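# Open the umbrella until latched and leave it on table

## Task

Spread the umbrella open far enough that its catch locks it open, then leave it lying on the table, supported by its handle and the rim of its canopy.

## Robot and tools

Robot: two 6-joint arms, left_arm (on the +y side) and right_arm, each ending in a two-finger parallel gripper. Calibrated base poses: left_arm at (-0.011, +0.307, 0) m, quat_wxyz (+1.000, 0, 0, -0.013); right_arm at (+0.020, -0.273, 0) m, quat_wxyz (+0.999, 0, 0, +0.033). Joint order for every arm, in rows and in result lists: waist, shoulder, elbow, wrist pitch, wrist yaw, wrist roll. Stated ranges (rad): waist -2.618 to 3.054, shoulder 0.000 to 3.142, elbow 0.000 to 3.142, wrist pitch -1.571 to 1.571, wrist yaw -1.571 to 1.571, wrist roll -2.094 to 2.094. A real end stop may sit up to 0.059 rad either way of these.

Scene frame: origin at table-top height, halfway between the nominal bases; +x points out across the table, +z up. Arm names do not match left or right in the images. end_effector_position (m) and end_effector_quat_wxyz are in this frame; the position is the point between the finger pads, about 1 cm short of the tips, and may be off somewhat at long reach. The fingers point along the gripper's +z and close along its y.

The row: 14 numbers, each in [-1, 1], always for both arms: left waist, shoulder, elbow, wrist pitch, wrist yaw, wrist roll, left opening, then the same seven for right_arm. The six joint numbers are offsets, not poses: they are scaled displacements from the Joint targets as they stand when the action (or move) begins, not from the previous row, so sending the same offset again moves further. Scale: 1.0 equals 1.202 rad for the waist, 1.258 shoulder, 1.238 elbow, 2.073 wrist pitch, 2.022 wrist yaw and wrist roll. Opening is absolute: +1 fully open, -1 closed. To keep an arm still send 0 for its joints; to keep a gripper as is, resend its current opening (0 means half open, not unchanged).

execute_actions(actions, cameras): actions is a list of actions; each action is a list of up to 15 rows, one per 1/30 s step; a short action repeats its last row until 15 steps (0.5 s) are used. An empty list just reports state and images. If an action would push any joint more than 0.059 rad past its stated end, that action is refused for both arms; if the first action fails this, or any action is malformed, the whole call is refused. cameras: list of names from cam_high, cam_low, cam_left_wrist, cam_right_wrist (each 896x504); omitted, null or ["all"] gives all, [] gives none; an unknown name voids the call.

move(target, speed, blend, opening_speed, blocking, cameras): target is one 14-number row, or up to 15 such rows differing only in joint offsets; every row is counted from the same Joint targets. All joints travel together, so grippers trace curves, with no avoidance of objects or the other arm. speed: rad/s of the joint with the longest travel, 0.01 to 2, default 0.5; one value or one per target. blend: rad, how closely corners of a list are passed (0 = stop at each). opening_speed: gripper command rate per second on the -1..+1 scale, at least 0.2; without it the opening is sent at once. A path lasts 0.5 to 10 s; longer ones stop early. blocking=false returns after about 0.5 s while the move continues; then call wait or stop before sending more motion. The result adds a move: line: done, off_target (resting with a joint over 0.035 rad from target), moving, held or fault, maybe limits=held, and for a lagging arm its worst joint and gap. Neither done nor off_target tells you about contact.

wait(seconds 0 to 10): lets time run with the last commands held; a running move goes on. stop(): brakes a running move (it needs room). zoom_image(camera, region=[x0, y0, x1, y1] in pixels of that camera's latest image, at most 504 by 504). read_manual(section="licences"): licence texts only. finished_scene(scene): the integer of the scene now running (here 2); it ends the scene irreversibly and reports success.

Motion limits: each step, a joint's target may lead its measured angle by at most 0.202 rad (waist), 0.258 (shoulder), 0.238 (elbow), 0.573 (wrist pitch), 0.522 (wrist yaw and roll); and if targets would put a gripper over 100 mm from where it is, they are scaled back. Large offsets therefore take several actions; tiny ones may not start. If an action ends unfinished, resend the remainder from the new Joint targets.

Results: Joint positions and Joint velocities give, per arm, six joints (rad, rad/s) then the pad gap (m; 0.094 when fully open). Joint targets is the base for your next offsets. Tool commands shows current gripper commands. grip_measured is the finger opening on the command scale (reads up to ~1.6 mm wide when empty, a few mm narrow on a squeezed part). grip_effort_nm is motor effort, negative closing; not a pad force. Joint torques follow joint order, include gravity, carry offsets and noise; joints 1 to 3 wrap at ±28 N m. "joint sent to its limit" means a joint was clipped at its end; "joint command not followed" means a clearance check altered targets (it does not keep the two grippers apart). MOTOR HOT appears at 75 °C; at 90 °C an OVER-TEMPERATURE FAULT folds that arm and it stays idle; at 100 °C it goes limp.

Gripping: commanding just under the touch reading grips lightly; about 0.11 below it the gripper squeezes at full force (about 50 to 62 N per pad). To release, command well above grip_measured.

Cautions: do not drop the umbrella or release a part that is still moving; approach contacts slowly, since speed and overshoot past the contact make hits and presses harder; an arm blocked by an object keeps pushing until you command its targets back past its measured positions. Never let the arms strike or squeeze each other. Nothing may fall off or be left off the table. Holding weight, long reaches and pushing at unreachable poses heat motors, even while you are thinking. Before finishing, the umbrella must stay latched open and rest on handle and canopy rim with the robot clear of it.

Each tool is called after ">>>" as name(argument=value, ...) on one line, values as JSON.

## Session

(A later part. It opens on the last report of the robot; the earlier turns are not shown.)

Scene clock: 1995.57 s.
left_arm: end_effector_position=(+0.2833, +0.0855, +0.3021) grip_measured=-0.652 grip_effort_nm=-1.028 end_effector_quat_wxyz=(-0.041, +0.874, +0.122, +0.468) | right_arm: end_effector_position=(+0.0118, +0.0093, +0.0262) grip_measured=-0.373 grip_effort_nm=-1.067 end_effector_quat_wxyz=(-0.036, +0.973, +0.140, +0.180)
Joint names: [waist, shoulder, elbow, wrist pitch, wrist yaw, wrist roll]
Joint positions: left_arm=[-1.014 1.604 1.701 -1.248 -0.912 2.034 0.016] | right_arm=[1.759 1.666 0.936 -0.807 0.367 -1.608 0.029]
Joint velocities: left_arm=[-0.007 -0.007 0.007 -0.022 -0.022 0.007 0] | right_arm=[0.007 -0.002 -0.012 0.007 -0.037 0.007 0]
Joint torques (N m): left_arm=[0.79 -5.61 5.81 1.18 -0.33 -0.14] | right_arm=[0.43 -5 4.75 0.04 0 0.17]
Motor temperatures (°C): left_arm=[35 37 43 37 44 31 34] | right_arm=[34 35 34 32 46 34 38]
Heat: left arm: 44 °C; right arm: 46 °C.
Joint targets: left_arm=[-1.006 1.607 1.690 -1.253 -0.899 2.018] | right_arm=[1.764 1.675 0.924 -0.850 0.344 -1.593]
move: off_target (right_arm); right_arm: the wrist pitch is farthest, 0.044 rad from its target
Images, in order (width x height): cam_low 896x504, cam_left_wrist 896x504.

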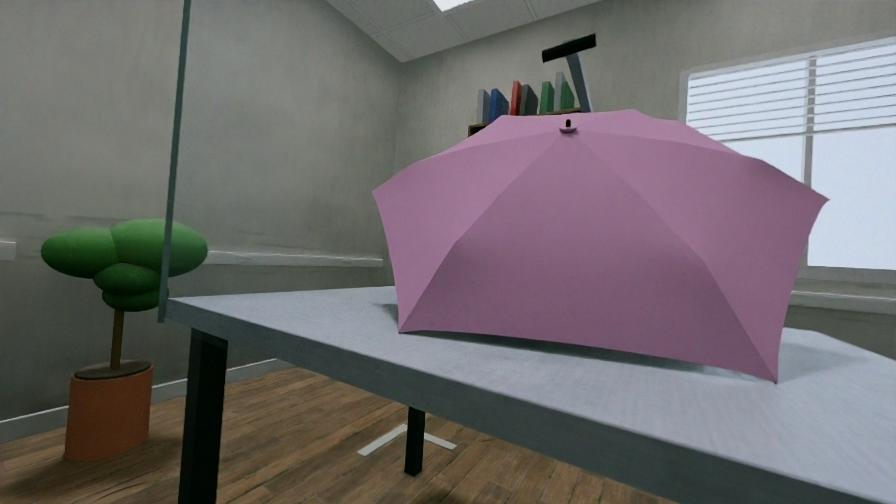

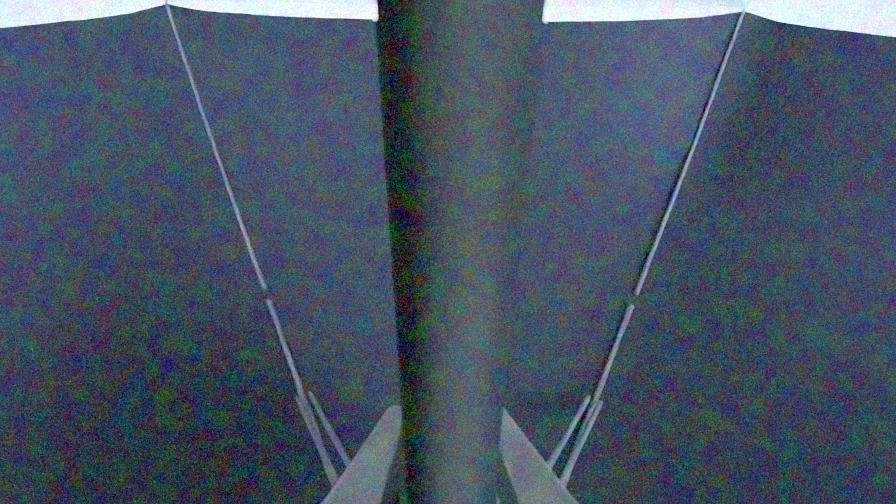

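>>> move(target=[0, 0, 0, 0, 0, 0, -0.52, 0, 0, 0, 0, 0, 0, -0.45], speed=0.15, opening_speed=0.2, cameras=["cam_low", "cam_left_wrist"])

Scene clock: 1997.57 s.
left_arm: end_effector_position=(+0.2823, +0.0838, +0.3002) grip_measured=-0.521 grip_effort_nm=0.076 end_effector_quat_wxyz=(-0.035, +0.877, +0.124, +0.462) | right_arm: end_effector_position=(+0.0115, +0.0092, +0.0261) grip_measured=-0.373 grip_effort_nm=-1.062 end_effector_quat_wxyz=(-0.036, +0.973, +0.140, +0.179)
Joint names: [waist, shoulder, elbow, wrist pitch, wrist yaw, wrist roll]
Joint positions: left_arm=[-1.014 1.604 1.701 -1.248 -0.897 2.024 0.022] | right_arm=[1.759 1.666 0.936 -0.807 0.365 -1.608 0.029]
Joint velocities: left_arm=[-0.007 0.002 0.007 0.007 -0.051 0.007 0] | right_arm=[-0.002 0.007 -0.002 -0.037 -0.022 -0.022 0.001]
Joint torques (N m): left_arm=[0.79 -5.61 5.81 1.16 -0.48 -0.02] | right_arm=[0.46 -4.96 4.78 0.03 -0.01 0.16]
Motor temperatures (°C): left_arm=[35 37 43 37 44 31 34] | right_arm=[34 35 34 32 46 34 38]
Heat: left arm: 44 °C; right arm: 46 °C.
Joint targets: left_arm=[-1.006 1.607 1.690 -1.253 -0.899 2.018] | right_arm=[1.764 1.675 0.924 -0.850 0.344 -1.593]
move: off_target (right_arm); right_arm: the wrist pitch is farthest, 0.043 rad from its target
Images, in order (width x height): cam_low 896x504, cam_left_wrist 896x504.

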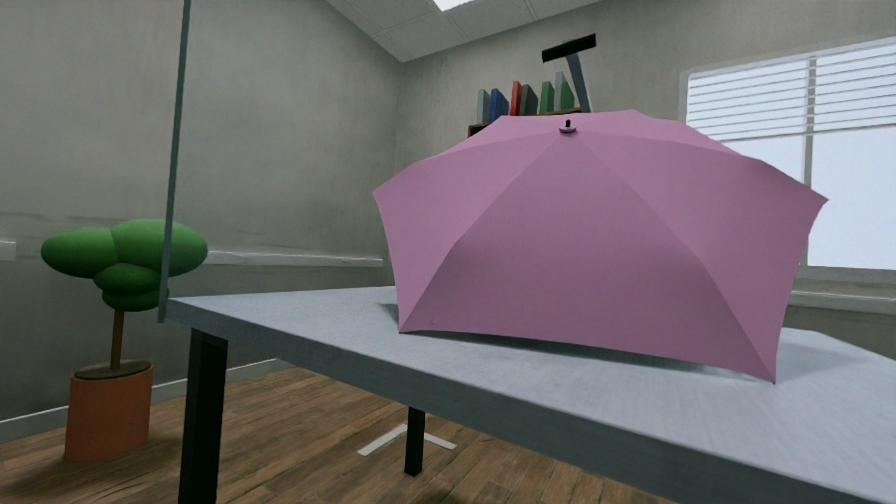

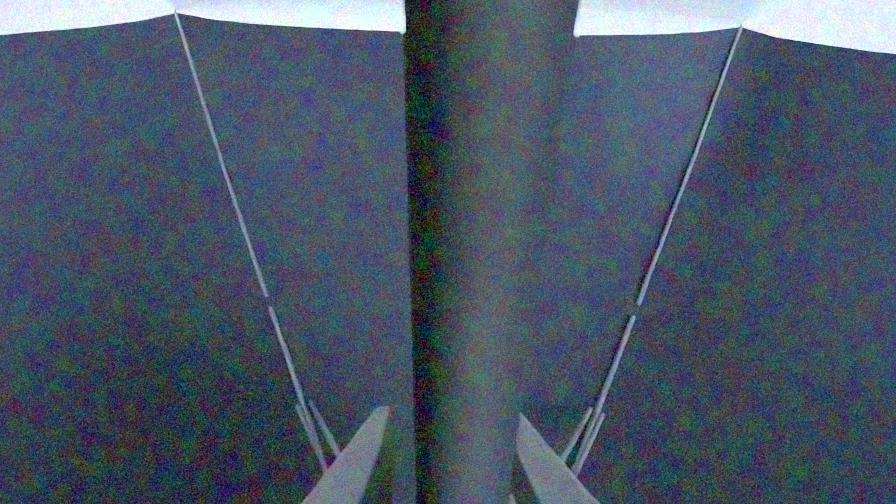

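>>> move(target=[0, 0, 0, 0, 0, 0, -0.25, 0, 0, 0, 0, 0, 0, -0.45], speed=0.15, opening_speed=0.4, cameras=["cam_left_wrist"])

Scene clock: 2018.10 s.
left_arm: end_effector_position=(+0.2823, +0.0838, +0.3001) grip_measured=-0.251 grip_effort_nm=0.081 end_effector_quat_wxyz=(-0.035, +0.877, +0.125, +0.462) | right_arm: end_effector_position=(+0.0115, +0.0092, +0.0261) grip_measured=-0.373 grip_effort_nm=-1.053 end_effector_quat_wxyz=(-0.036, +0.973, +0.140, +0.179)
Joint names: [waist, shoulder, elbow, wrist pitch, wrist yaw, wrist roll]
Joint positions: left_arm=[-1.014 1.604 1.701 -1.248 -0.896 2.024 0.035] | right_arm=[1.759 1.666 0.936 -0.807 0.365 -1.608 0.029]
Joint velocities: left_arm=[-0.007 0.007 0.007 0.066 -0.007 -0.037 0] | right_arm=[0.002 0.002 0.007 0.007 0.051 -0.022 0.001]
Joint torques (N m): left_arm=[0.76 -5.61 5.81 1.16 -0.48 -0.03] | right_arm=[0.44 -5 4.78 0.04 0.01 0.18]
Motor temperatures (°C): left_arm=[35 37 43 37 43 31 33] | right_arm=[34 35 34 32 44 34 38]
Heat: left arm: 43 °C; right arm: 44 °C.
Joint targets: left_arm=[-1.006 1.607 1.690 -1.253 -0.899 2.018] | right_arm=[1.764 1.675 0.924 -0.850 0.344 -1.593]
move: off_target (right_arm); right_arm: the wrist pitch is farthest, 0.043 rad from its target
Images, in order (width x height): cam_left_wrist 896x504.

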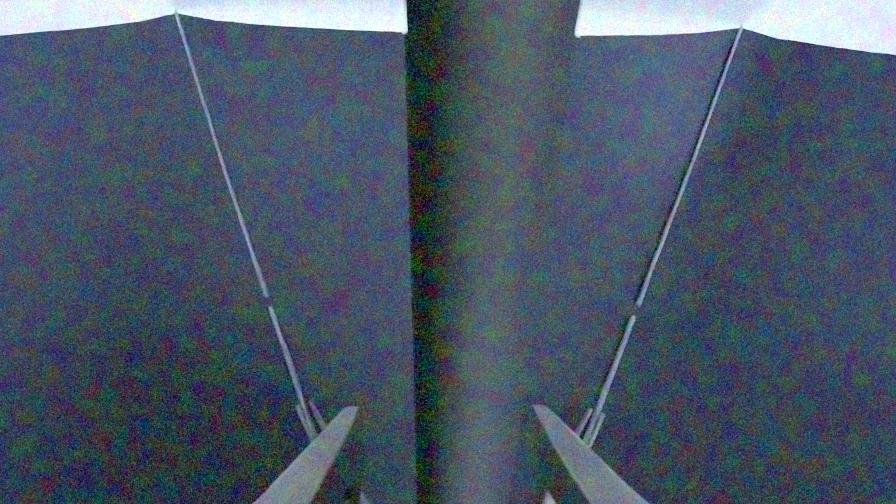

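>>> move(target=[-0.0940, 0.0466, 0.1383, -0.1285, -0.0183, -0.0890, -0.25, 0, 0, 0, 0, 0, 0, -0.45], speed=0.3, cameras=["cam_low", "cam_left_wrist"])

Scene clock: 2020.60 s.
left_arm: end_effector_position=(+0.2511, +0.0795, +0.3129) grip_measured=-0.251 grip_effort_nm=0.066 end_effector_quat_wxyz=(-0.046, +0.881, +0.127, +0.453) | right_arm: end_effector_position=(+0.0113, +0.0091, +0.0260) grip_measured=-0.373 grip_effort_nm=-1.062 end_effector_quat_wxyz=(-0.036, +0.973, +0.140, +0.178)
Joint names: [waist, shoulder, elbow, wrist pitch, wrist yaw, wrist roll]
Joint positions: left_arm=[-1.113 1.651 1.833 -1.498 -0.922 1.844 0.035] | right_arm=[1.759 1.666 0.936 -0.807 0.364 -1.608 0.029]
Joint velocities: left_arm=[-0.012 0.007 0.002 -0.007 0.037 -0.051 0] | right_arm=[-0.002 0.002 0.012 0.007 -0.022 0.022 0]
Joint torques (N m): left_arm=[-0.46 -4.86 8.53 0.73 -0.62 -0.03] | right_arm=[0.46 -4.98 4.75 0.04 0.03 0.17]
Motor temperatures (°C): left_arm=[35 37 44 37 43 31 33] | right_arm=[34 35 34 32 44 34 38]
Heat: left arm: 44 °C; right arm: 44 °C.
Joint targets: left_arm=[-1.119 1.666 1.862 -1.519 -0.936 1.838] | right_arm=[1.764 1.675 0.924 -0.850 0.344 -1.593]
move: off_target (right_arm); right_arm: the wrist pitch is farthest, 0.043 rad from its target
Images, in order (width x height): cam_low 896x504, cam_left_wrist 896x504.

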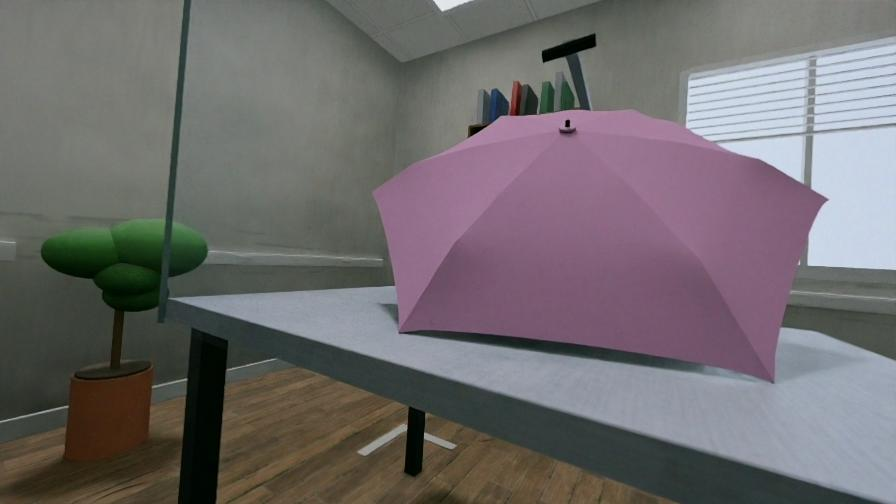

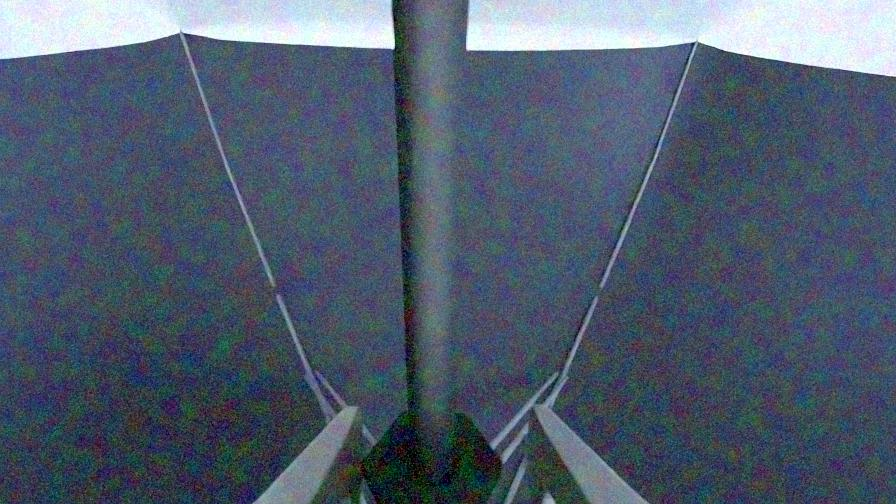

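>>> move(target=[-0.1664, 0, 0, 0, 0, 0, -0.25, 0, 0, 0, 0, 0, 0, -0.45], speed=0.3, cameras=["cam_low", "cam_left_wrist", "cam_right_wrist"])

Scene clock: 2040.30 s.
left_arm: end_effector_position=(+0.1999, +0.0317, +0.3132) grip_measured=-0.251 grip_effort_nm=0.066 end_effector_quat_wxyz=(-0.001, +0.889, +0.036, +0.456) | right_arm: end_effector_position=(+0.0110, +0.0091, +0.0259) grip_measured=-0.373 grip_effort_nm=-1.057 end_effector_quat_wxyz=(-0.036, +0.974, +0.139, +0.177)
Joint names: [waist, shoulder, elbow, wrist pitch, wrist yaw, wrist roll]
Joint positions: left_arm=[-1.317 1.651 1.833 -1.501 -0.924 1.844 0.035] | right_arm=[1.759 1.666 0.936 -0.807 0.362 -1.606 0.029]
Joint velocities: left_arm=[-0.017 -0.002 -0.002 -0.051 0.051 -0.007 0] | right_arm=[-0.002 0.002 0.002 -0.081 0.037 0.037 0]
Joint torques (N m): left_arm=[-0.12 -4.83 8.5 0.74 -0.59 -0.02] | right_arm=[0.47 -5 4.75 0.05 0.05 0.14]
Motor temperatures (°C): left_arm=[35 37 43 36 42 31 33] | right_arm=[34 35 34 32 42 34 38]
Heat: left arm: 43 °C; right arm: 42 °C.
Joint targets: left_arm=[-1.319 1.666 1.862 -1.520 -0.936 1.838] | right_arm=[1.764 1.675 0.924 -0.850 0.344 -1.593]
move: off_target (right_arm); right_arm: the wrist pitch is farthest, 0.043 rad from its target
Images, in order (width x height): cam_low 896x504, cam_left_wrist 896x504, cam_right_wrist 896x504.

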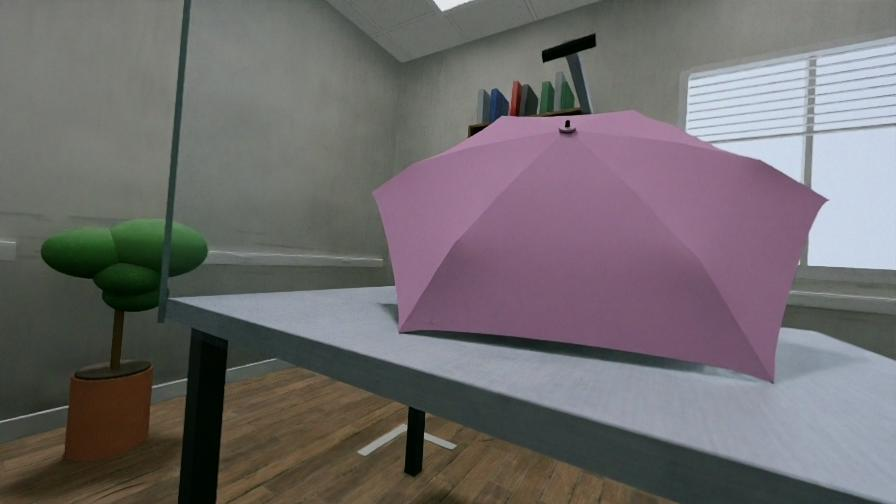

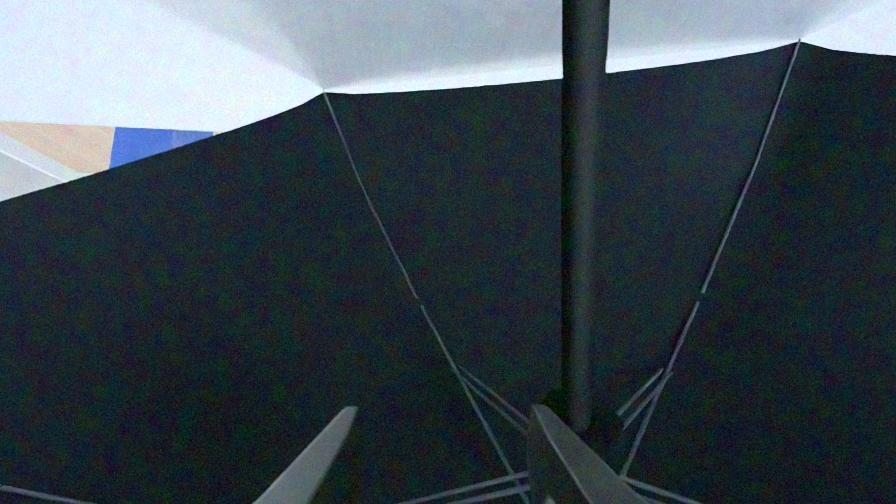

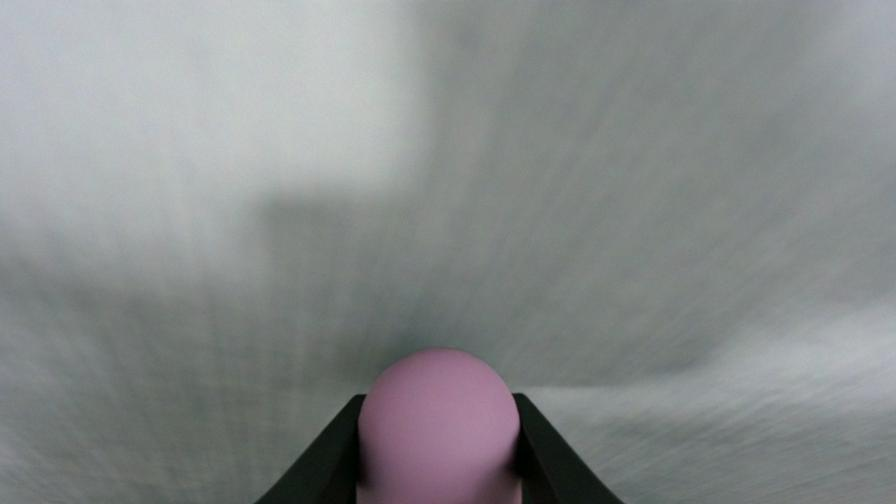

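>>> move(target=[0, 0, 0, 0, 0, 0, -0.25, -0.003, -0.004, 0.005, 0.0193, 0.008, 0, -0.45], speed=0.15, cameras=["cam_right_wrist"])

Scene clock: 2048.87 s.
left_arm: end_effector_position=(+0.1999, +0.0318, +0.3132) grip_measured=-0.251 grip_effort_nm=0.076 end_effector_quat_wxyz=(-0.001, +0.889, +0.036, +0.456) | right_arm: end_effector_position=(+0.0107, +0.0100, +0.0259) grip_measured=-0.373 grip_effort_nm=-1.067 end_effector_quat_wxyz=(-0.038, +0.974, +0.139, +0.177)
Joint names: [waist, shoulder, elbow, wrist pitch, wrist yaw, wrist roll]
Joint positions: left_arm=[-1.317 1.651 1.833 -1.501 -0.924 1.844 0.035] | right_arm=[1.759 1.666 0.936 -0.803 0.362 -1.606 0.029]
Joint velocities: left_arm=[-0.012 -0.007 -0.017 -0.037 -0.066 -0.022 0] | right_arm=[-0.002 -0.002 0.002 -0.022 -0.095 0.007 0.001]
Joint torques (N m): left_arm=[-0.14 -4.85 8.51 0.75 -0.59 -0.02] | right_arm=[0.1 -5.39 5.29 0.35 0.21 0.14]
Motor temperatures (°C): left_arm=[35 37 43 36 42 31 33] | right_arm=[34 35 33 32 42 34 38]
Heat: left arm: 43 °C; right arm: 42 °C.
Joint targets: left_arm=[-1.319 1.666 1.862 -1.520 -0.936 1.838] | right_arm=[1.760 1.670 0.930 -0.810 0.360 -1.593]
move: done
Images, in order (width x height): cam_right_wrist 896x504.

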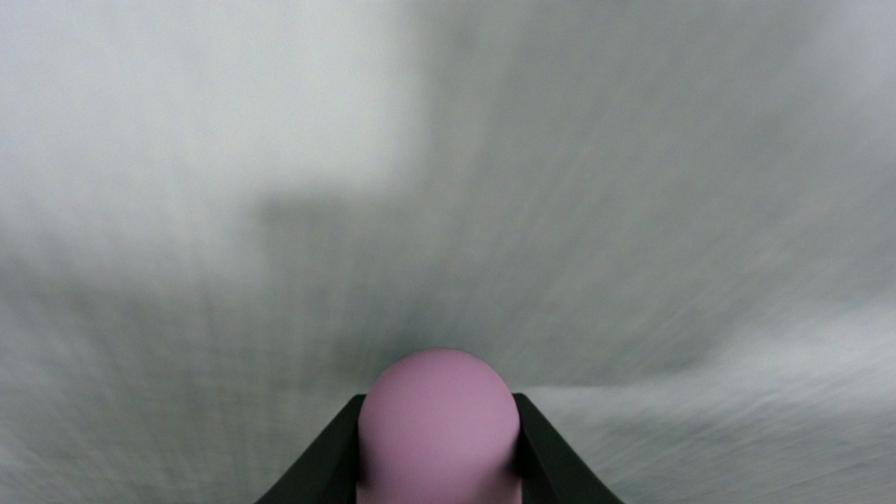

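>>> move(target=[0, 0, 0, 0, 0, 0, -0.25, 0, 0, 0, 0, 0, 0, -0.28], speed=0.15, opening_speed=0.2, cameras=["cam_high", "cam_low", "cam_left_wrist", "cam_right_wrist"])

Scene clock: 2051.20 s.
left_arm: end_effector_position=(+0.1999, +0.0318, +0.3132) grip_measured=-0.251 grip_effort_nm=0.071 end_effector_quat_wxyz=(-0.001, +0.889, +0.036, +0.456) | right_arm: end_effector_position=(+0.0107, +0.0100, +0.0259) grip_measured=-0.282 grip_effort_nm=0.090 end_effector_quat_wxyz=(-0.038, +0.974, +0.138, +0.177)
Joint names: [waist, shoulder, elbow, wrist pitch, wrist yaw, wrist roll]
Joint positions: left_arm=[-1.317 1.651 1.833 -1.501 -0.924 1.844 0.035] | right_arm=[1.759 1.666 0.936 -0.803 0.362 -1.604 0.034]
Joint velocities: left_arm=[0.002 -0.022 -0.012 0.007 0.007 0.022 0.001] | right_arm=[0.007 0.012 0.007 -0.007 -0.037 -0.066 0.001]
Joint torques (N m): left_arm=[-0.12 -4.83 8.5 0.74 -0.59 -0.02] | right_arm=[0.08 -5.34 5.3 0.37 0.22 0.13]
Motor temperatures (°C): left_arm=[35 37 43 36 42 31 33] | right_arm=[34 35 33 32 42 34 38]
Heat: left arm: 43 °C; right arm: 42 °C.
Joint targets: left_arm=[-1.319 1.666 1.862 -1.520 -0.936 1.838] | right_arm=[1.760 1.670 0.930 -0.810 0.360 -1.593]
move: done

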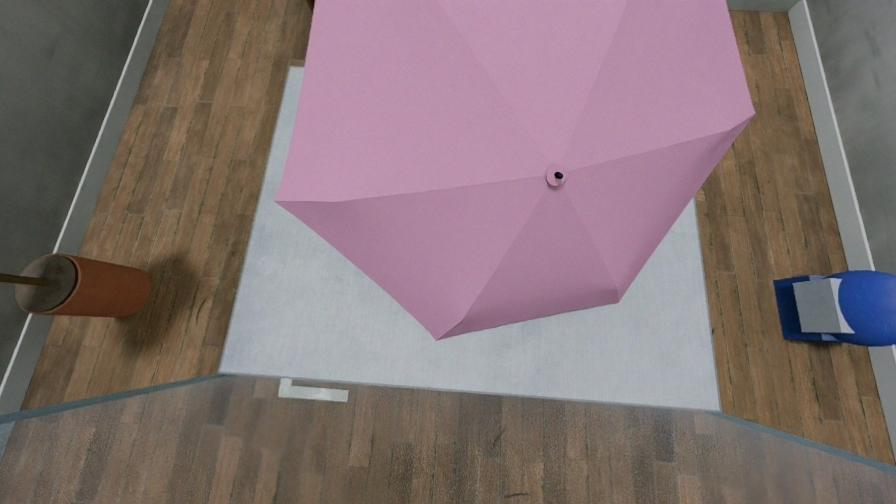

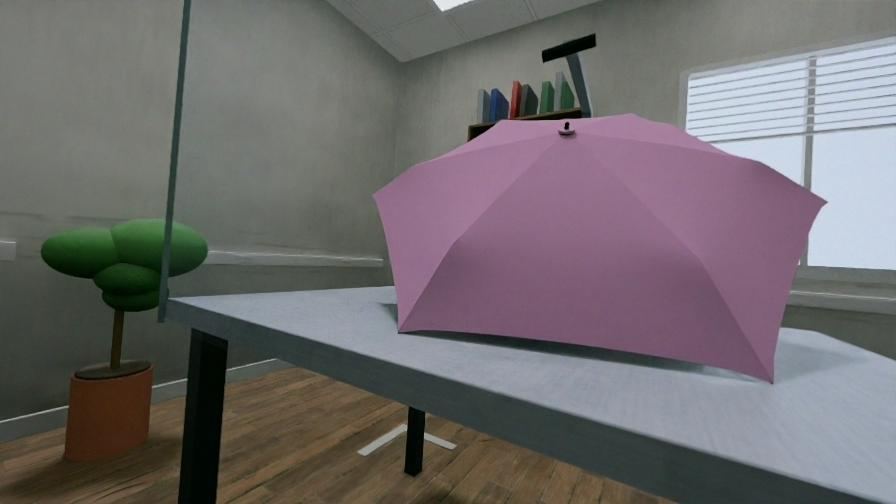

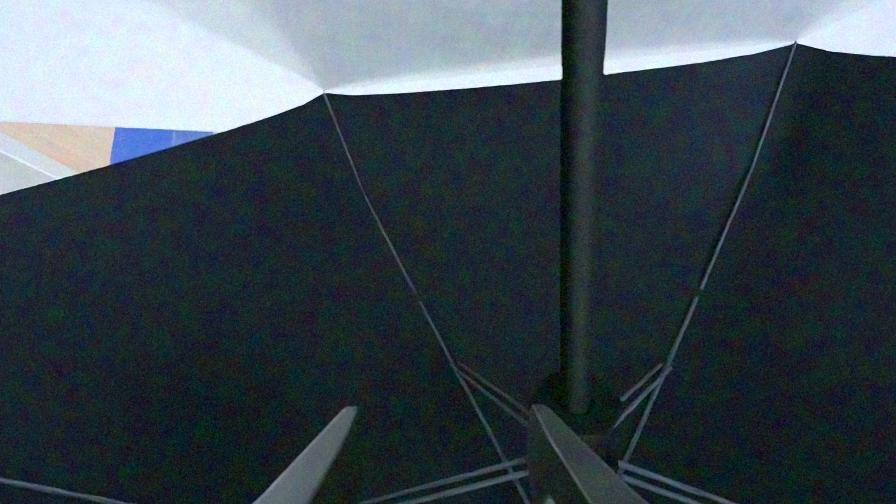

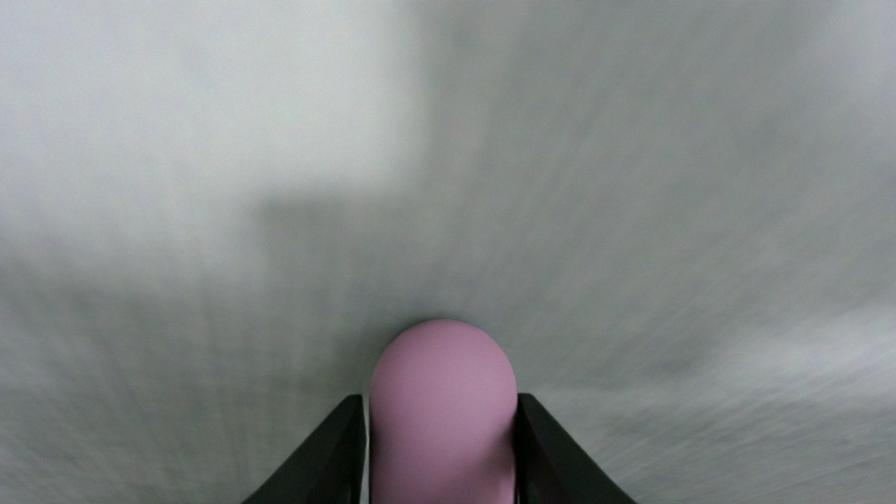

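>>> move(target=[0, 0, 0, 0, 0, 0, -0.25, 0, 0, 0, 0, 0, 0, 0.2], speed=0.15, opening_speed=0.6, cameras=["cam_low", "cam_left_wrist", "cam_right_wrist"])

Scene clock: 2053.73 s.
left_arm: end_effector_position=(+0.1999, +0.0318, +0.3132) grip_measured=-0.251 grip_effort_nm=0.066 end_effector_quat_wxyz=(-0.001, +0.889, +0.036, +0.456) | right_arm: end_effector_position=(+0.0107, +0.0100, +0.0259) grip_measured=+0.198 grip_effort_nm=0.076 end_effector_quat_wxyz=(-0.038, +0.974, +0.137, +0.177)
Joint names: [waist, shoulder, elbow, wrist pitch, wrist yaw, wrist roll]
Joint positions: left_arm=[-1.317 1.651 1.833 -1.501 -0.924 1.844 0.035] | right_arm=[1.759 1.666 0.936 -0.803 0.362 -1.603 0.056]
Joint velocities: left_arm=[-0.007 -0.017 0.002 -0.007 0.022 -0.051 0] | right_arm=[0.007 -0.017 -0.007 -0.081 0.066 -0.051 0]
Joint torques (N m): left_arm=[-0.12 -4.85 8.51 0.74 -0.6 -0.02] | right_arm=[0.09 -5.37 5.29 0.36 0.21 0.12]
Motor temperatures (°C): left_arm=[35 38 43 36 42 31 33] | right_arm=[34 35 33 32 42 34 38]
Heat: left arm: 43 °C; right arm: 42 °C.
Joint targets: left_arm=[-1.319 1.666 1.862 -1.520 -0.936 1.838] | right_arm=[1.760 1.670 0.930 -0.810 0.360 -1.593]
move: done
Images, in order (width x height): cam_low 896x504, cam_left_wrist 896x504, cam_right_wrist 896x504.

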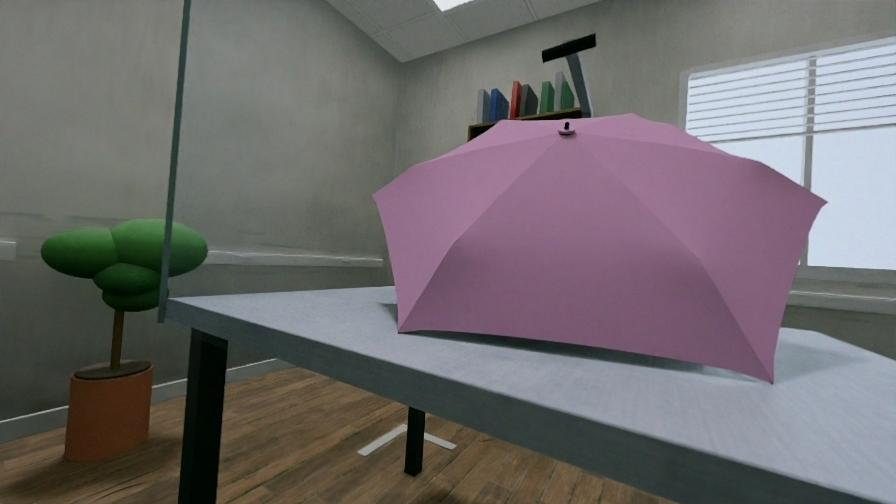

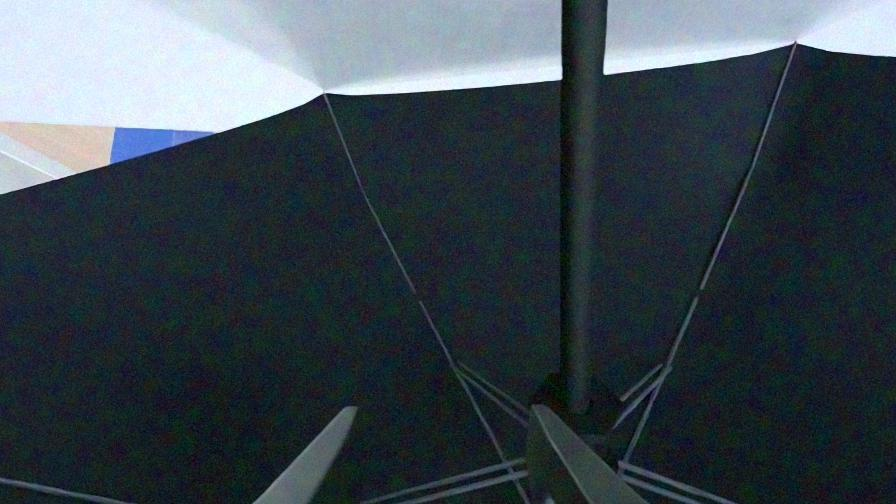

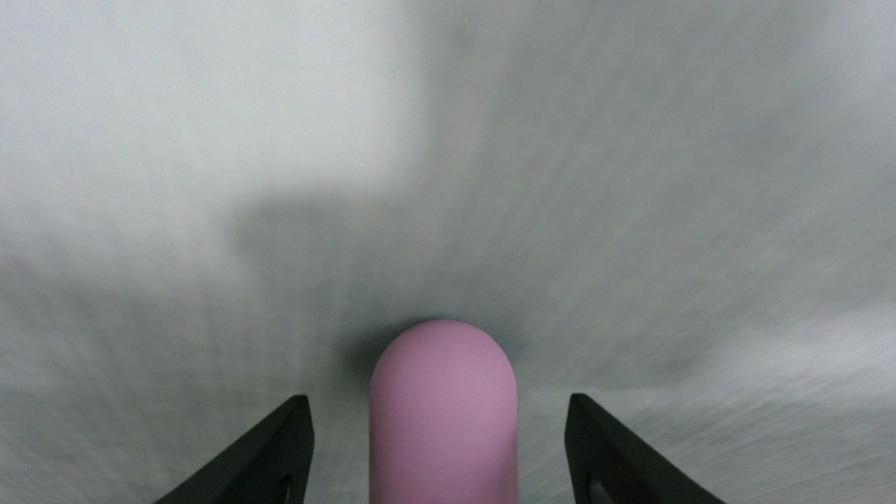

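>>> move(target=[0, 0, 0, 0, 0, 0, -0.25, 0.0874, -0.07, 0.1801, -0.1703, 0.001, 0.0559, 0.2], speed=0.3, cameras=["cam_low", "cam_left_wrist", "cam_right_wrist"])

Scene clock: 2063.40 s.
left_arm: end_effector_position=(+0.1999, +0.0318, +0.3132) grip_measured=-0.251 grip_effort_nm=0.071 end_effector_quat_wxyz=(-0.001, +0.889, +0.036, +0.456) | right_arm: end_effector_position=(-0.0129, -0.0058, +0.0861) grip_measured=+0.198 grip_effort_nm=0.081 end_effector_quat_wxyz=(-0.015, +0.973, +0.140, +0.181)
Joint names: [waist, shoulder, elbow, wrist pitch, wrist yaw, wrist roll]
Joint positions: left_arm=[-1.317 1.651 1.833 -1.501 -0.924 1.844 0.035] | right_arm=[1.861 1.605 1.125 -1.141 0.362 -1.491 0.056]
Joint velocities: left_arm=[-0.012 -0.007 0.007 -0.037 0.007 -0.037 0] | right_arm=[-0.002 -0.022 -0.007 -0.051 0.051 -0.051 0]
Joint torques (N m): left_arm=[-0.14 -4.85 8.51 0.75 -0.6 -0.03] | right_arm=[0.43 -7.21 8.53 0.09 0.23 0.12]
Motor temperatures (°C): left_arm=[35 38 43 36 41 31 33] | right_arm=[34 35 34 32 41 34 37]
Heat: left arm: 43 °C; right arm: 41 °C.
Joint targets: left_arm=[-1.319 1.666 1.862 -1.519 -0.936 1.838] | right_arm=[1.865 1.582 1.153 -1.163 0.362 -1.480]
move: done
Images, in order (width x height): cam_low 896x504, cam_left_wrist 896x504, cam_right_wrist 896x504.

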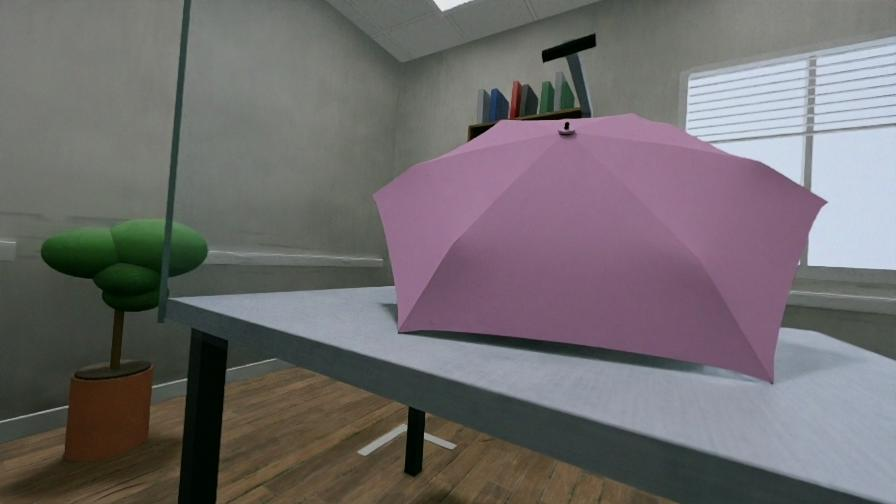

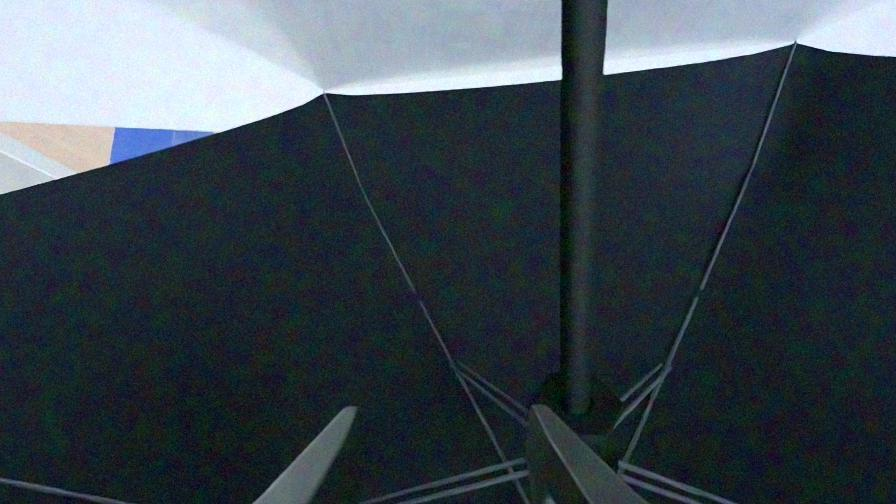

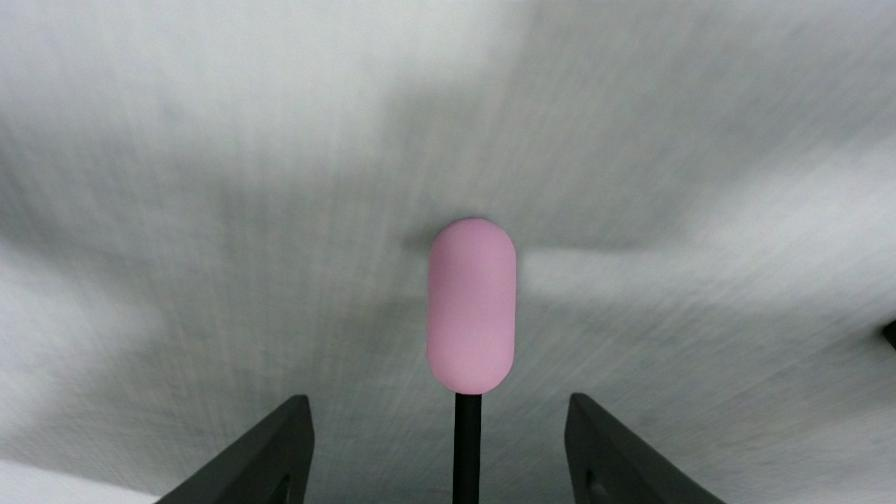

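>>> move(target=[-0.05, 0, 0, 0, 0, 0, -0.25, 0.12, -0.02, 0.05, -0.04, 0, 0, 0.2], speed=0.4, cameras=["cam_high", "cam_low", "cam_left_wrist", "cam_right_wrist"])

Scene clock: 2068.97 s.
left_arm: end_effector_position=(+0.1838, +0.0202, +0.3131) grip_measured=-0.251 grip_effort_nm=0.061 end_effector_quat_wxyz=(+0.012, +0.890, +0.011, +0.456) | right_arm: end_effector_position=(-0.0508, -0.0149, +0.1075) grip_measured=+0.198 grip_effort_nm=0.076 end_effector_quat_wxyz=(-0.030, +0.961, +0.210, +0.179)
Joint names: [waist, shoulder, elbow, wrist pitch, wrist yaw, wrist roll]
Joint positions: left_arm=[-1.374 1.651 1.833 -1.501 -0.924 1.844 0.035] | right_arm=[2.007 1.58 1.187 -1.224 0.362 -1.49 0.056]
Joint velocities: left_arm=[-0.002 -0.002 0.007 0.022 -0.022 -0.022 0] | right_arm=[-0.007 -0.007 -0.017 0.022 0.022 0.066 -0.001]
Joint torques (N m): left_arm=[-0.39 -4.82 8.49 0.75 -0.59 -0.02] | right_arm=[0.18 -7.12 8.68 0.08 0.25 0.11]
Motor temperatures (°C): left_arm=[35 37 43 36 41 31 32] | right_arm=[34 35 34 32 41 34 37]
Heat: left arm: 43 °C; right arm: 41 °C.
Joint targets: left_arm=[-1.379 1.666 1.862 -1.520 -0.936 1.838] | right_arm=[2.009 1.557 1.215 -1.246 0.362 -1.480]
move: done

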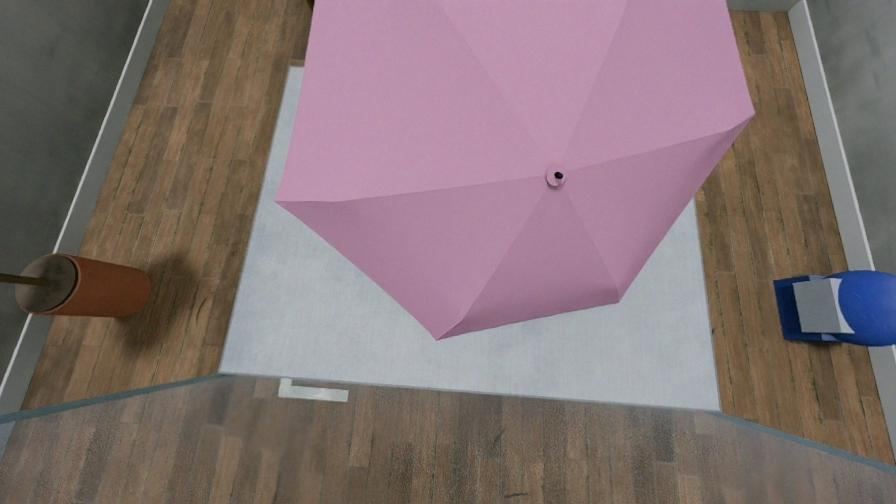

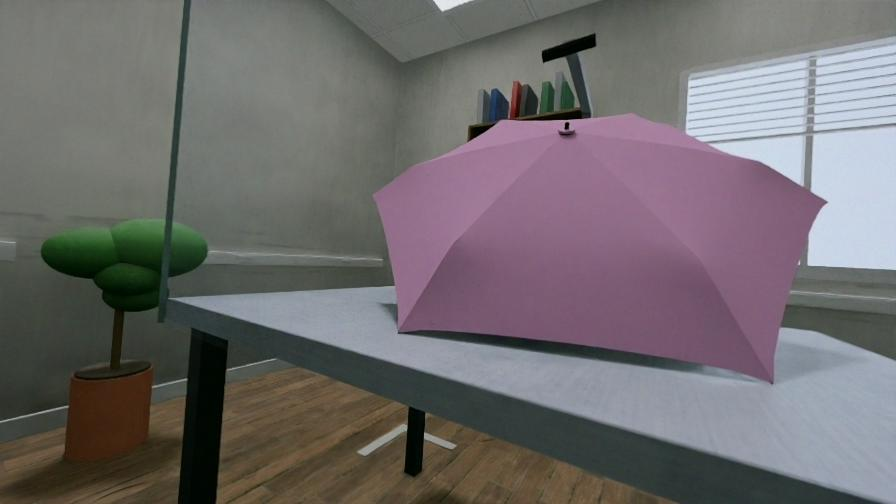

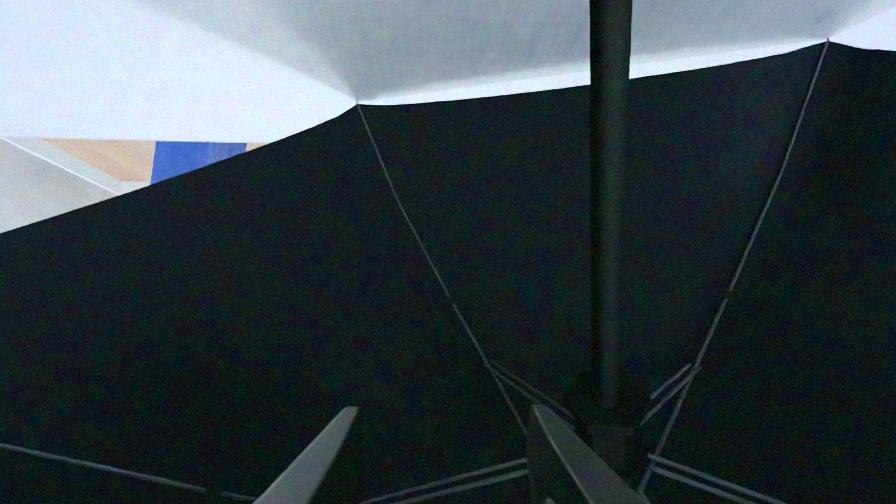

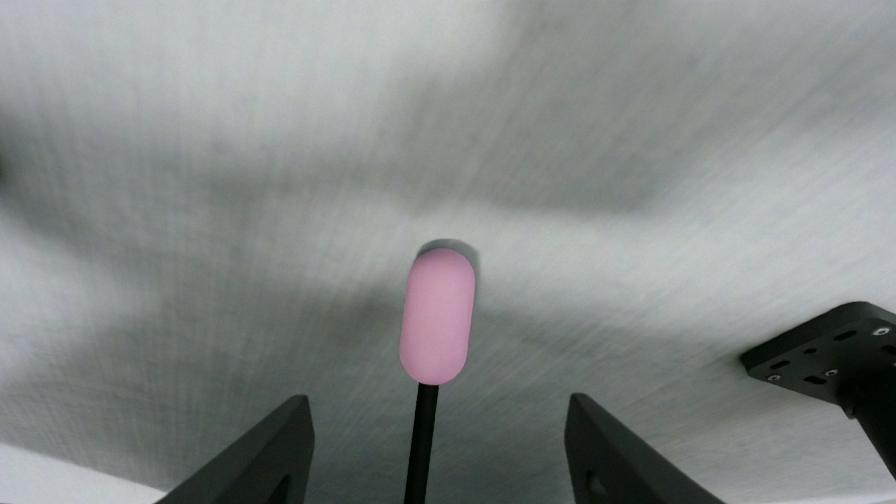

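>>> finished_scene(scene=2)

The scene is finished: the task was done.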